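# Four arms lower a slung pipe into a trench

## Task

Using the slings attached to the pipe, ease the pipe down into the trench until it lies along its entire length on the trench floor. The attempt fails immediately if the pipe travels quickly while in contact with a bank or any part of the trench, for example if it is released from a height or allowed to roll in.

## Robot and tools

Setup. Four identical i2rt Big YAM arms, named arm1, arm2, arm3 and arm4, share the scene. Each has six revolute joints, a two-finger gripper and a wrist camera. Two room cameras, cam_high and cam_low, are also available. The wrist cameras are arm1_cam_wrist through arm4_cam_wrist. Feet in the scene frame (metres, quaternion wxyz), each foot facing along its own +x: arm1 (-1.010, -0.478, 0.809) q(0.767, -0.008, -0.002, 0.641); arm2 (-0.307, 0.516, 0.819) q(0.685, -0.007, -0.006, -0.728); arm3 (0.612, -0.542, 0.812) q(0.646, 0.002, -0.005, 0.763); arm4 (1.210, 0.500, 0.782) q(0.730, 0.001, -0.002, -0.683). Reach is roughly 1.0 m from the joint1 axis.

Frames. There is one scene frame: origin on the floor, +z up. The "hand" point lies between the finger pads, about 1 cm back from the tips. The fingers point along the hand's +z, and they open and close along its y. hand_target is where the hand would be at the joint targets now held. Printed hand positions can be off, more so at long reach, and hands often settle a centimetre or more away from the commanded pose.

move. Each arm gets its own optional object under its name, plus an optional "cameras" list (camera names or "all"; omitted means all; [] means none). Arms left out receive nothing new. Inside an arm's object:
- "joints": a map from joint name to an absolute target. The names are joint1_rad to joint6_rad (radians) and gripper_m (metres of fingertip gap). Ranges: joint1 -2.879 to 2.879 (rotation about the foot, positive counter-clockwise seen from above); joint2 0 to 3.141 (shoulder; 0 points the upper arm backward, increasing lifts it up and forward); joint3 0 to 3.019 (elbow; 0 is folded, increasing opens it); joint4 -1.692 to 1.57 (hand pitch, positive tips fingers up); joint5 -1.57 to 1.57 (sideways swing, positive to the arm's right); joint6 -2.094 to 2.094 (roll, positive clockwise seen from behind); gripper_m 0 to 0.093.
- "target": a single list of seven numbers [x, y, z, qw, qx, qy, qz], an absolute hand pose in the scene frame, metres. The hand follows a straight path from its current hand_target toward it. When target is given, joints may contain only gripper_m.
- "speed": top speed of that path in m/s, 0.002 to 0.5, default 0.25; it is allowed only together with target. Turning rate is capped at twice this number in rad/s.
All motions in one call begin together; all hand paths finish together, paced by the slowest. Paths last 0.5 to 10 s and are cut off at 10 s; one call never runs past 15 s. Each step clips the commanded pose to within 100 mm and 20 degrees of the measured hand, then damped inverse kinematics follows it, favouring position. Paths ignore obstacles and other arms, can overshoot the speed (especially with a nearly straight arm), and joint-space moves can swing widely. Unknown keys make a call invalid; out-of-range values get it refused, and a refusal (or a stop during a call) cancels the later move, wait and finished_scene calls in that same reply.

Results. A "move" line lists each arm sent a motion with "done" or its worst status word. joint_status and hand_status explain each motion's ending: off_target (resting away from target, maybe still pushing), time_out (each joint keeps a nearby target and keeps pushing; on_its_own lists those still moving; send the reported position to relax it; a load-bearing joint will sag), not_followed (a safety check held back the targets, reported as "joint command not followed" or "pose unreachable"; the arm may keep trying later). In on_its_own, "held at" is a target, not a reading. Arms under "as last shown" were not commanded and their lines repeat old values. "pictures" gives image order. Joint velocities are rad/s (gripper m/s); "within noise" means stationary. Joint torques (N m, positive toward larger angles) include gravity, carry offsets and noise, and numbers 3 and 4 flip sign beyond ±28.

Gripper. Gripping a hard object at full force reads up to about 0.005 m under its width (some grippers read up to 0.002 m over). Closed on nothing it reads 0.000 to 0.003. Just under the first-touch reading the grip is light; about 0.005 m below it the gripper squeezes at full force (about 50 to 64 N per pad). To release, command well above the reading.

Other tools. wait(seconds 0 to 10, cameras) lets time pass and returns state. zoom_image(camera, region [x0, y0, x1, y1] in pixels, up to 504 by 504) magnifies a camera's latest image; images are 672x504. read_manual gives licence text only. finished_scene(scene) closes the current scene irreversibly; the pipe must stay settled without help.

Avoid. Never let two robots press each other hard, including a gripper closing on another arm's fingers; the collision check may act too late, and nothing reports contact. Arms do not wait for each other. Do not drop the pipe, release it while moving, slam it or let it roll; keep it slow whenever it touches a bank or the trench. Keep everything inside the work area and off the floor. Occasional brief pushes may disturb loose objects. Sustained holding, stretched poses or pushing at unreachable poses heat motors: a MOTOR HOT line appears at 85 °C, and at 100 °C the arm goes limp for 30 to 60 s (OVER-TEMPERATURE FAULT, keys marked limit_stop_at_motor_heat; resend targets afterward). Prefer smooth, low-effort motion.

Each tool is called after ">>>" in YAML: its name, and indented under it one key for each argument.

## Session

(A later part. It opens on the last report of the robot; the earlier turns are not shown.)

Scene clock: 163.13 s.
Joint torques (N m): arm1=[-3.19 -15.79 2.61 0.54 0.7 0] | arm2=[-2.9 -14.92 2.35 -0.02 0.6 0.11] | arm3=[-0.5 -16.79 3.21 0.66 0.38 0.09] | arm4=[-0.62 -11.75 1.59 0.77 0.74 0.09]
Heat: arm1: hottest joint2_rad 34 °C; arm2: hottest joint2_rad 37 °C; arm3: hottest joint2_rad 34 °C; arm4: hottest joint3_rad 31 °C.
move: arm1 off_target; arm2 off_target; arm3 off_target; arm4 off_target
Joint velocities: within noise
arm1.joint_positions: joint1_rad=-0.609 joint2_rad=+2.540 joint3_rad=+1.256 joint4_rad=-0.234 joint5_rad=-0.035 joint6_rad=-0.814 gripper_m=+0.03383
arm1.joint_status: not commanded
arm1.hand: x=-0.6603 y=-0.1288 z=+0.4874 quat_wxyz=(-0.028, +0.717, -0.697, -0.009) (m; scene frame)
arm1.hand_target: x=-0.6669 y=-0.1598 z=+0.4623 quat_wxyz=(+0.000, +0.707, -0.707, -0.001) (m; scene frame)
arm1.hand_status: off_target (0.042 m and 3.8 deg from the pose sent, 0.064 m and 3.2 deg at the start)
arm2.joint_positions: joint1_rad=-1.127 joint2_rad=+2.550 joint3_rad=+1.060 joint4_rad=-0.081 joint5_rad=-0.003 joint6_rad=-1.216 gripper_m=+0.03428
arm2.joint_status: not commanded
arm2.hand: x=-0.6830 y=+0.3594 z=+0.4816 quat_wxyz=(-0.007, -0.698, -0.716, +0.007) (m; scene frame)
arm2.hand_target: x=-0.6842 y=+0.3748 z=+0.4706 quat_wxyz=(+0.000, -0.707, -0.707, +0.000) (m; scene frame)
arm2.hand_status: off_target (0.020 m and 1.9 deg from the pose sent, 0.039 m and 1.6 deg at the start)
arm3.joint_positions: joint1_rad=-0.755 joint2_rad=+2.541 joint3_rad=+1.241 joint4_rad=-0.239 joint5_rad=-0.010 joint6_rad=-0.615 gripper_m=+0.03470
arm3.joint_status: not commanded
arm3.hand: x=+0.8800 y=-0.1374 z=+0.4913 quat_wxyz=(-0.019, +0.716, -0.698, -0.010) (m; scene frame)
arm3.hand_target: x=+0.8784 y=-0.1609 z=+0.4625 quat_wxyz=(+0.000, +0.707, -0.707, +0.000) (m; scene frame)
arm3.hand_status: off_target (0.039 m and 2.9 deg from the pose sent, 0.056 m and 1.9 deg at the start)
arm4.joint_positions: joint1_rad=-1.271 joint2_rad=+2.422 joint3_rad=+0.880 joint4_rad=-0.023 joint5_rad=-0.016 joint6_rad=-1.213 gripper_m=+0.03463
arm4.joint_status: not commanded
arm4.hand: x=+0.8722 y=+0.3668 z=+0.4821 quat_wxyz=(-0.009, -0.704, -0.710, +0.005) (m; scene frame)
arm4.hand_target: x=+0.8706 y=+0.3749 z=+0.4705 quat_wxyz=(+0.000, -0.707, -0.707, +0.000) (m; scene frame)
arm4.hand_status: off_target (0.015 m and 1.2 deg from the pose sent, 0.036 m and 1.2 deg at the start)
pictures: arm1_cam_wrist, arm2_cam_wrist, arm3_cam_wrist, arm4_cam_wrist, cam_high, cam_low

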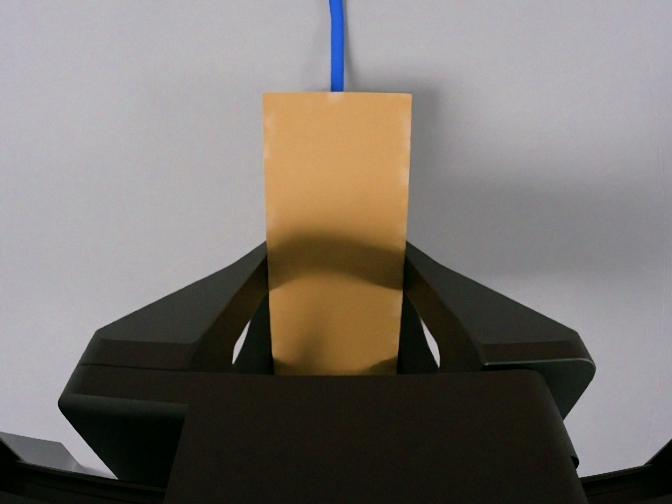

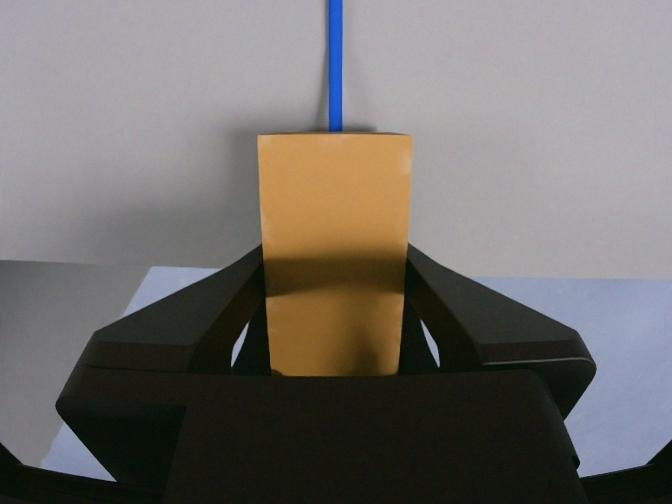

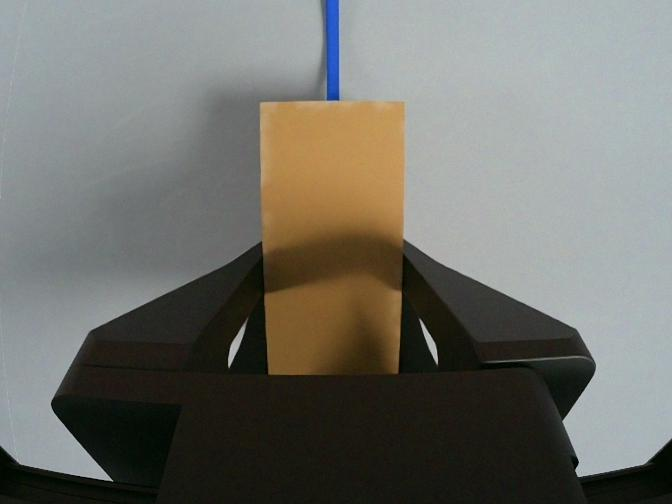

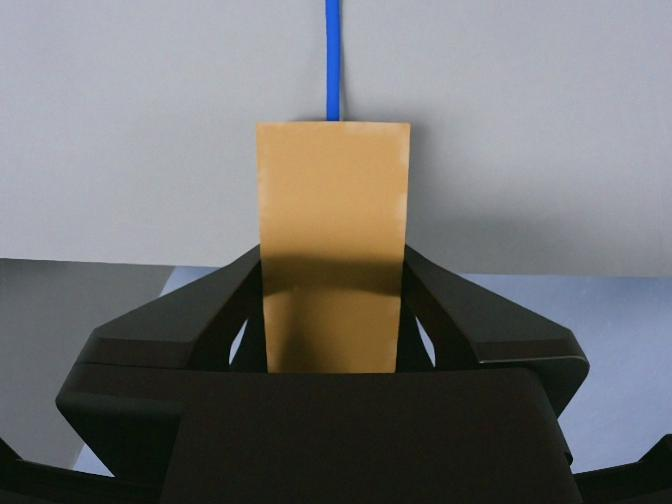

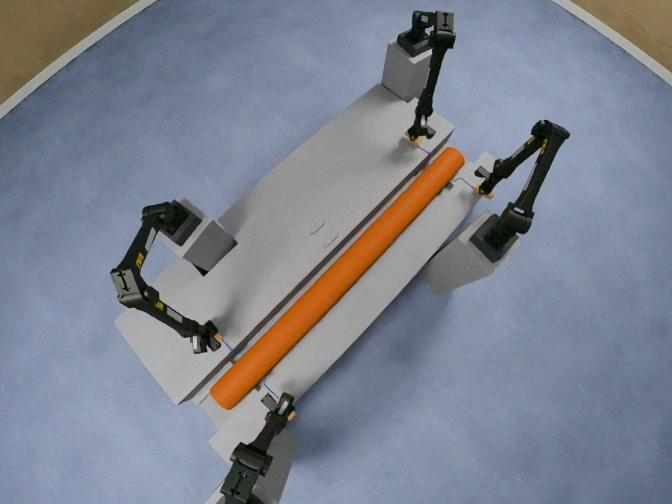

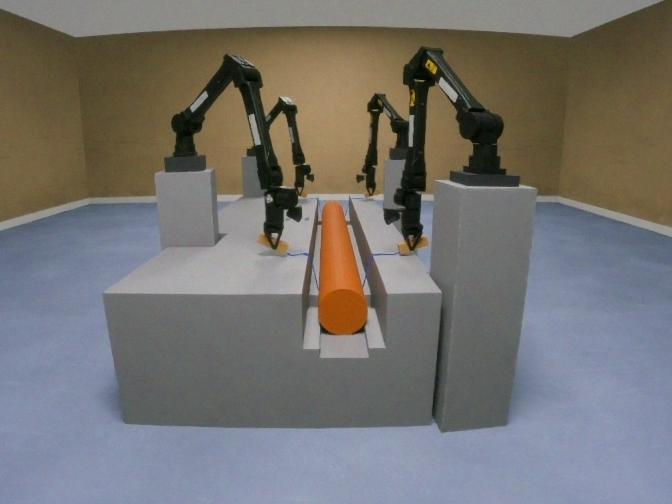

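>>> move:
  arm1: {"joints":{"gripper_m":0.06}}
  arm2: {"joints":{"gripper_m":0.06}}
  arm3: {"joints":{"gripper_m":0.06}}
  arm4: {"joints":{"gripper_m":0.06}}
  cameras: ["cam_low"]

>>> move:
  arm1: {"target":[-0.665,-0.16,0.62,0,0.7071,-0.7071,0],"speed":0.15}
  arm2: {"target":[-0.685,0.375,0.62,0,0.7071,0.7071,0],"speed":0.15}
  arm3: {"target":[0.88,-0.160,0.62,0,0.7071,-0.7071,0],"speed":0.15}
  arm4: {"target":[0.87,0.375,0.62,0,0.7071,0.7071,0],"speed":0.15}

>>> finished_scene:
  scene: 1

Scene clock: 168.97 s.
Joint torques (N m): arm1=[-0.79 -17.38 2.5 0.69 0.01 0.01] | arm2=[-1.44 -16.73 1.83 -0.1 -0.11 0.11] | arm3=[0.85 -22.36 2.25 0.32 -0.1 0.08] | arm4=[-0.21 -14.68 0.58 0.58 0.08 0.09]
Heat: arm1: hottest joint2_rad 34 °C; arm2: hottest joint2_rad 37 °C; arm3: hottest joint2_rad 34 °C; arm4: hottest joint3_rad 31 °C.
move: arm1 done; arm2 done; arm3 done; arm4 done
Joint velocities: within noise
arm1.joint_positions: joint1_rad=-0.635 joint2_rad=+2.569 joint3_rad=+1.257 joint4_rad=-0.234 joint5_rad=-0.019 joint6_rad=-0.815 gripper_m=+0.05993
arm1.joint_status: all done
arm1.hand: x=-0.6585 y=-0.1492 z=+0.4741 quat_wxyz=(-0.014, +0.708, -0.706, -0.001) (m; scene frame)
arm1.hand_target: x=-0.6669 y=-0.1598 z=+0.4623 quat_wxyz=(+0.000, +0.707, -0.707, +0.000) (m; scene frame)
arm1.hand_status: not commanded
arm2.joint_positions: joint1_rad=-1.146 joint2_rad=+2.571 joint3_rad=+1.063 joint4_rad=-0.080 joint5_rad=+0.014 joint6_rad=-1.217 gripper_m=+0.05996
arm2.joint_status: all done
arm2.hand: x=-0.6797 y=+0.3717 z=+0.4734 quat_wxyz=(-0.003, -0.704, -0.710, -0.004) (m; scene frame)
arm2.hand_target: x=-0.6843 y=+0.3747 z=+0.4706 quat_wxyz=(+0.000, -0.707, -0.707, +0.000) (m; scene frame)
arm2.hand_status: not commanded
arm3.joint_positions: joint1_rad=-0.770 joint2_rad=+2.601 joint3_rad=+1.249 joint4_rad=-0.233 joint5_rad=+0.001 joint6_rad=-0.616 gripper_m=+0.05993
arm3.joint_status: all done
arm3.hand: x=+0.8756 y=-0.1603 z=+0.4650 quat_wxyz=(+0.002, +0.711, -0.703, -0.001) (m; scene frame)
arm3.hand_target: x=+0.8784 y=-0.1607 z=+0.4625 quat_wxyz=(+0.000, +0.707, -0.707, +0.000) (m; scene frame)
arm3.hand_status: not commanded
arm4.joint_positions: joint1_rad=-1.276 joint2_rad=+2.457 joint3_rad=+0.890 joint4_rad=-0.019 joint5_rad=+0.002 joint6_rad=-1.213 gripper_m=+0.05991
arm4.joint_status: all done
arm4.hand: x=+0.8777 y=+0.3741 z=+0.4705 quat_wxyz=(-0.005, -0.706, -0.708, -0.008) (m; scene frame)
arm4.hand_target: x=+0.8704 y=+0.3749 z=+0.4706 quat_wxyz=(+0.000, -0.707, -0.707, +0.000) (m; scene frame)
arm4.hand_status: not commanded
pictures: cam_low

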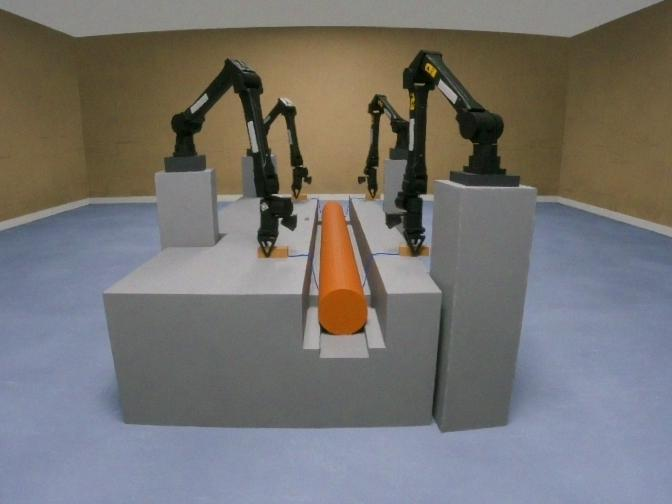

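Scene clock: 170.70 s.
Joint torques (N m): arm1=[-1.14 -18.55 3.79 0.1 0.03 -0.08] | arm2=[-1.08 -15.97 3.06 -0.88 -0.11 0.17] | arm3=[0.79 -21.36 3.49 -0.31 -0.08 0.08] | arm4=[-0.15 -13.63 2.13 -0.2 0.08 0.11]
Heat: arm1: hottest joint2_rad 34 °C; arm2: hottest joint2_rad 36 °C; arm3: hottest joint2_rad 34 °C; arm4: hottest joint3_rad 31 °C.
move: arm1 done; arm2 done; arm3 done; arm4 done
Joint velocities: within noise
arm1.joint_positions: joint1_rad=-0.637 joint2_rad=+2.203 joint3_rad=+1.095 joint4_rad=-0.455 joint5_rad=-0.018 joint6_rad=-0.816 gripper_m=+0.05993
arm1.joint_status: not commanded
arm1.hand: x=-0.6654 y=-0.1539 z=+0.6189 quat_wxyz=(-0.006, +0.707, -0.707, -0.001) (m; scene frame)
arm1.hand_target: x=-0.6650 y=-0.1599 z=+0.6200 quat_wxyz=(+0.000, +0.707, -0.707, +0.000) (m; scene frame)
arm1.hand_status: done (0.006 m and 0.7 deg from the pose sent, 0.146 m and 1.6 deg at the start)
arm2.joint_positions: joint1_rad=-1.146 joint2_rad=+2.159 joint3_rad=+0.902 joint4_rad=-0.303 joint5_rad=+0.014 joint6_rad=-1.217 gripper_m=+0.05996
arm2.joint_status: not commanded
arm2.hand: x=-0.6905 y=+0.3700 z=+0.6214 quat_wxyz=(+0.003, -0.704, -0.710, +0.009) (m; scene frame)
arm2.hand_target: x=-0.6851 y=+0.3749 z=+0.6201 quat_wxyz=(+0.000, -0.707, -0.707, +0.000) (m; scene frame)
arm2.hand_status: done (0.008 m and 1.2 deg from the pose sent, 0.147 m and 0.8 deg at the start)
arm3.joint_positions: joint1_rad=-0.770 joint2_rad=+2.214 joint3_rad=+1.087 joint4_rad=-0.448 joint5_rad=+0.001 joint6_rad=-0.616 gripper_m=+0.05993
arm3.joint_status: not commanded
arm3.hand: x=+0.8783 y=-0.1574 z=+0.6186 quat_wxyz=(-0.003, +0.711, -0.703, -0.001) (m; scene frame)
arm3.hand_target: x=+0.8800 y=-0.1600 z=+0.6200 quat_wxyz=(+0.000, +0.707, -0.707, +0.000) (m; scene frame)
arm3.hand_status: done (0.003 m and 0.7 deg from the pose sent, 0.155 m and 0.7 deg at the start)
arm4.joint_positions: joint1_rad=-1.276 joint2_rad=+2.003 joint3_rad=+0.756 joint4_rad=-0.309 joint5_rad=+0.002 joint6_rad=-1.213 gripper_m=+0.05992
arm4.joint_status: not commanded
arm4.hand: x=+0.8668 y=+0.3707 z=+0.6186 quat_wxyz=(+0.001, -0.706, -0.708, +0.005) (m; scene frame)
arm4.hand_target: x=+0.8700 y=+0.3750 z=+0.6200 quat_wxyz=(+0.000, -0.707, -0.707, +0.000) (m; scene frame)
arm4.hand_status: done (0.006 m and 0.7 deg from the pose sent, 0.150 m and 1.0 deg at the start)
pictures: arm1_cam_wrist, arm2_cam_wrist, arm3_cam_wrist, arm4_cam_wrist, cam_high, cam_low

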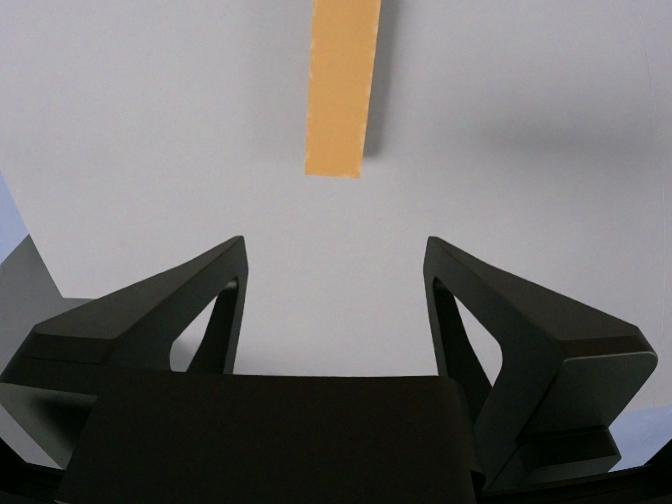

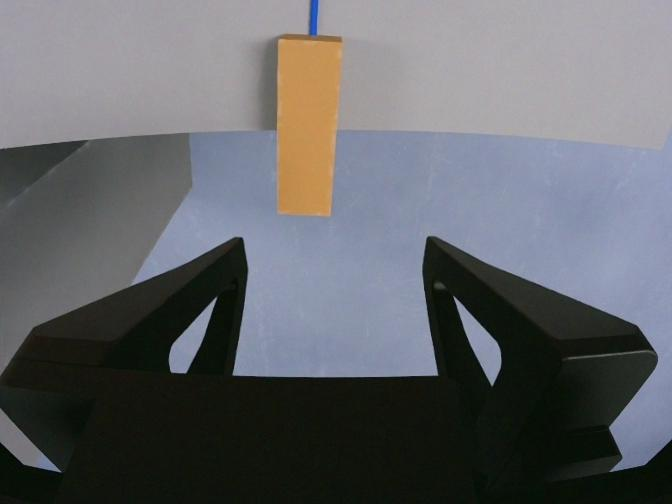

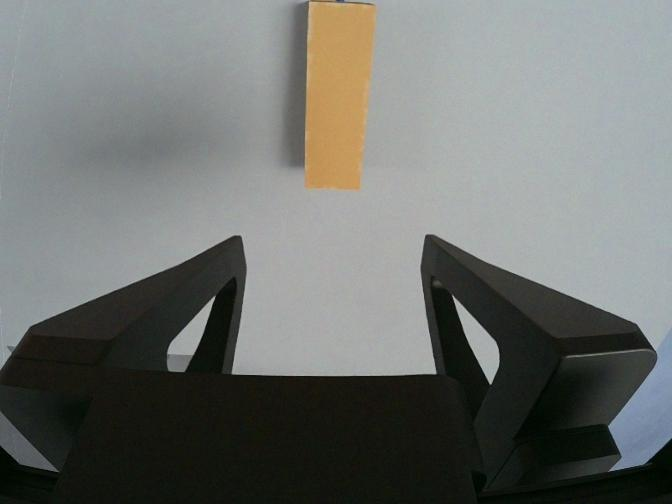

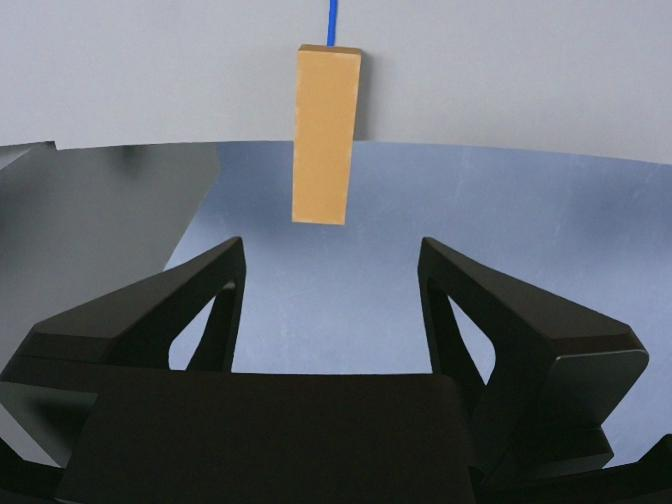

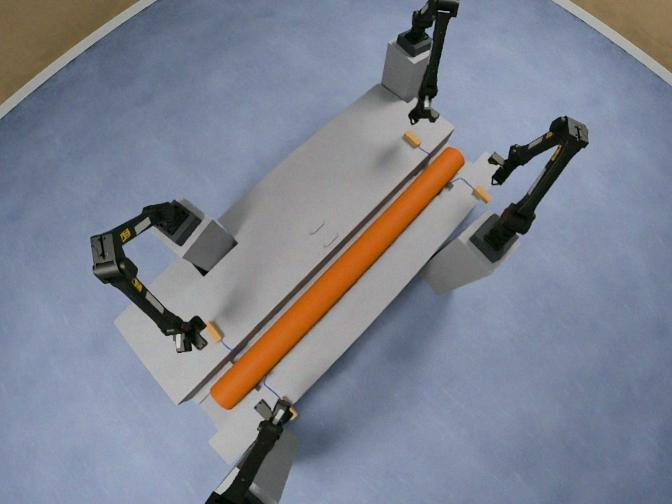

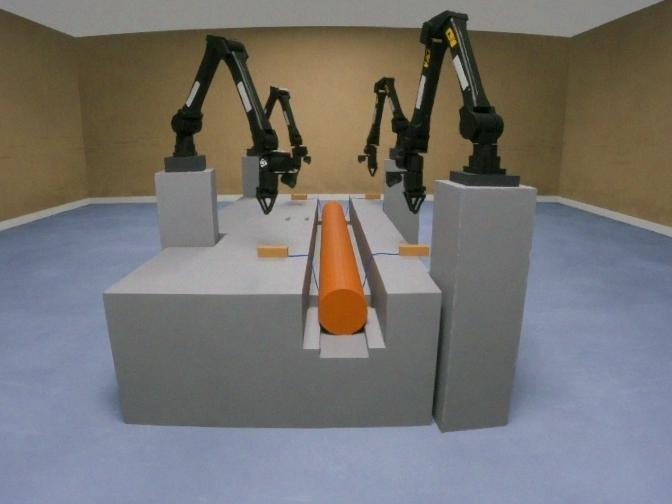

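The scene is finished: the task was done.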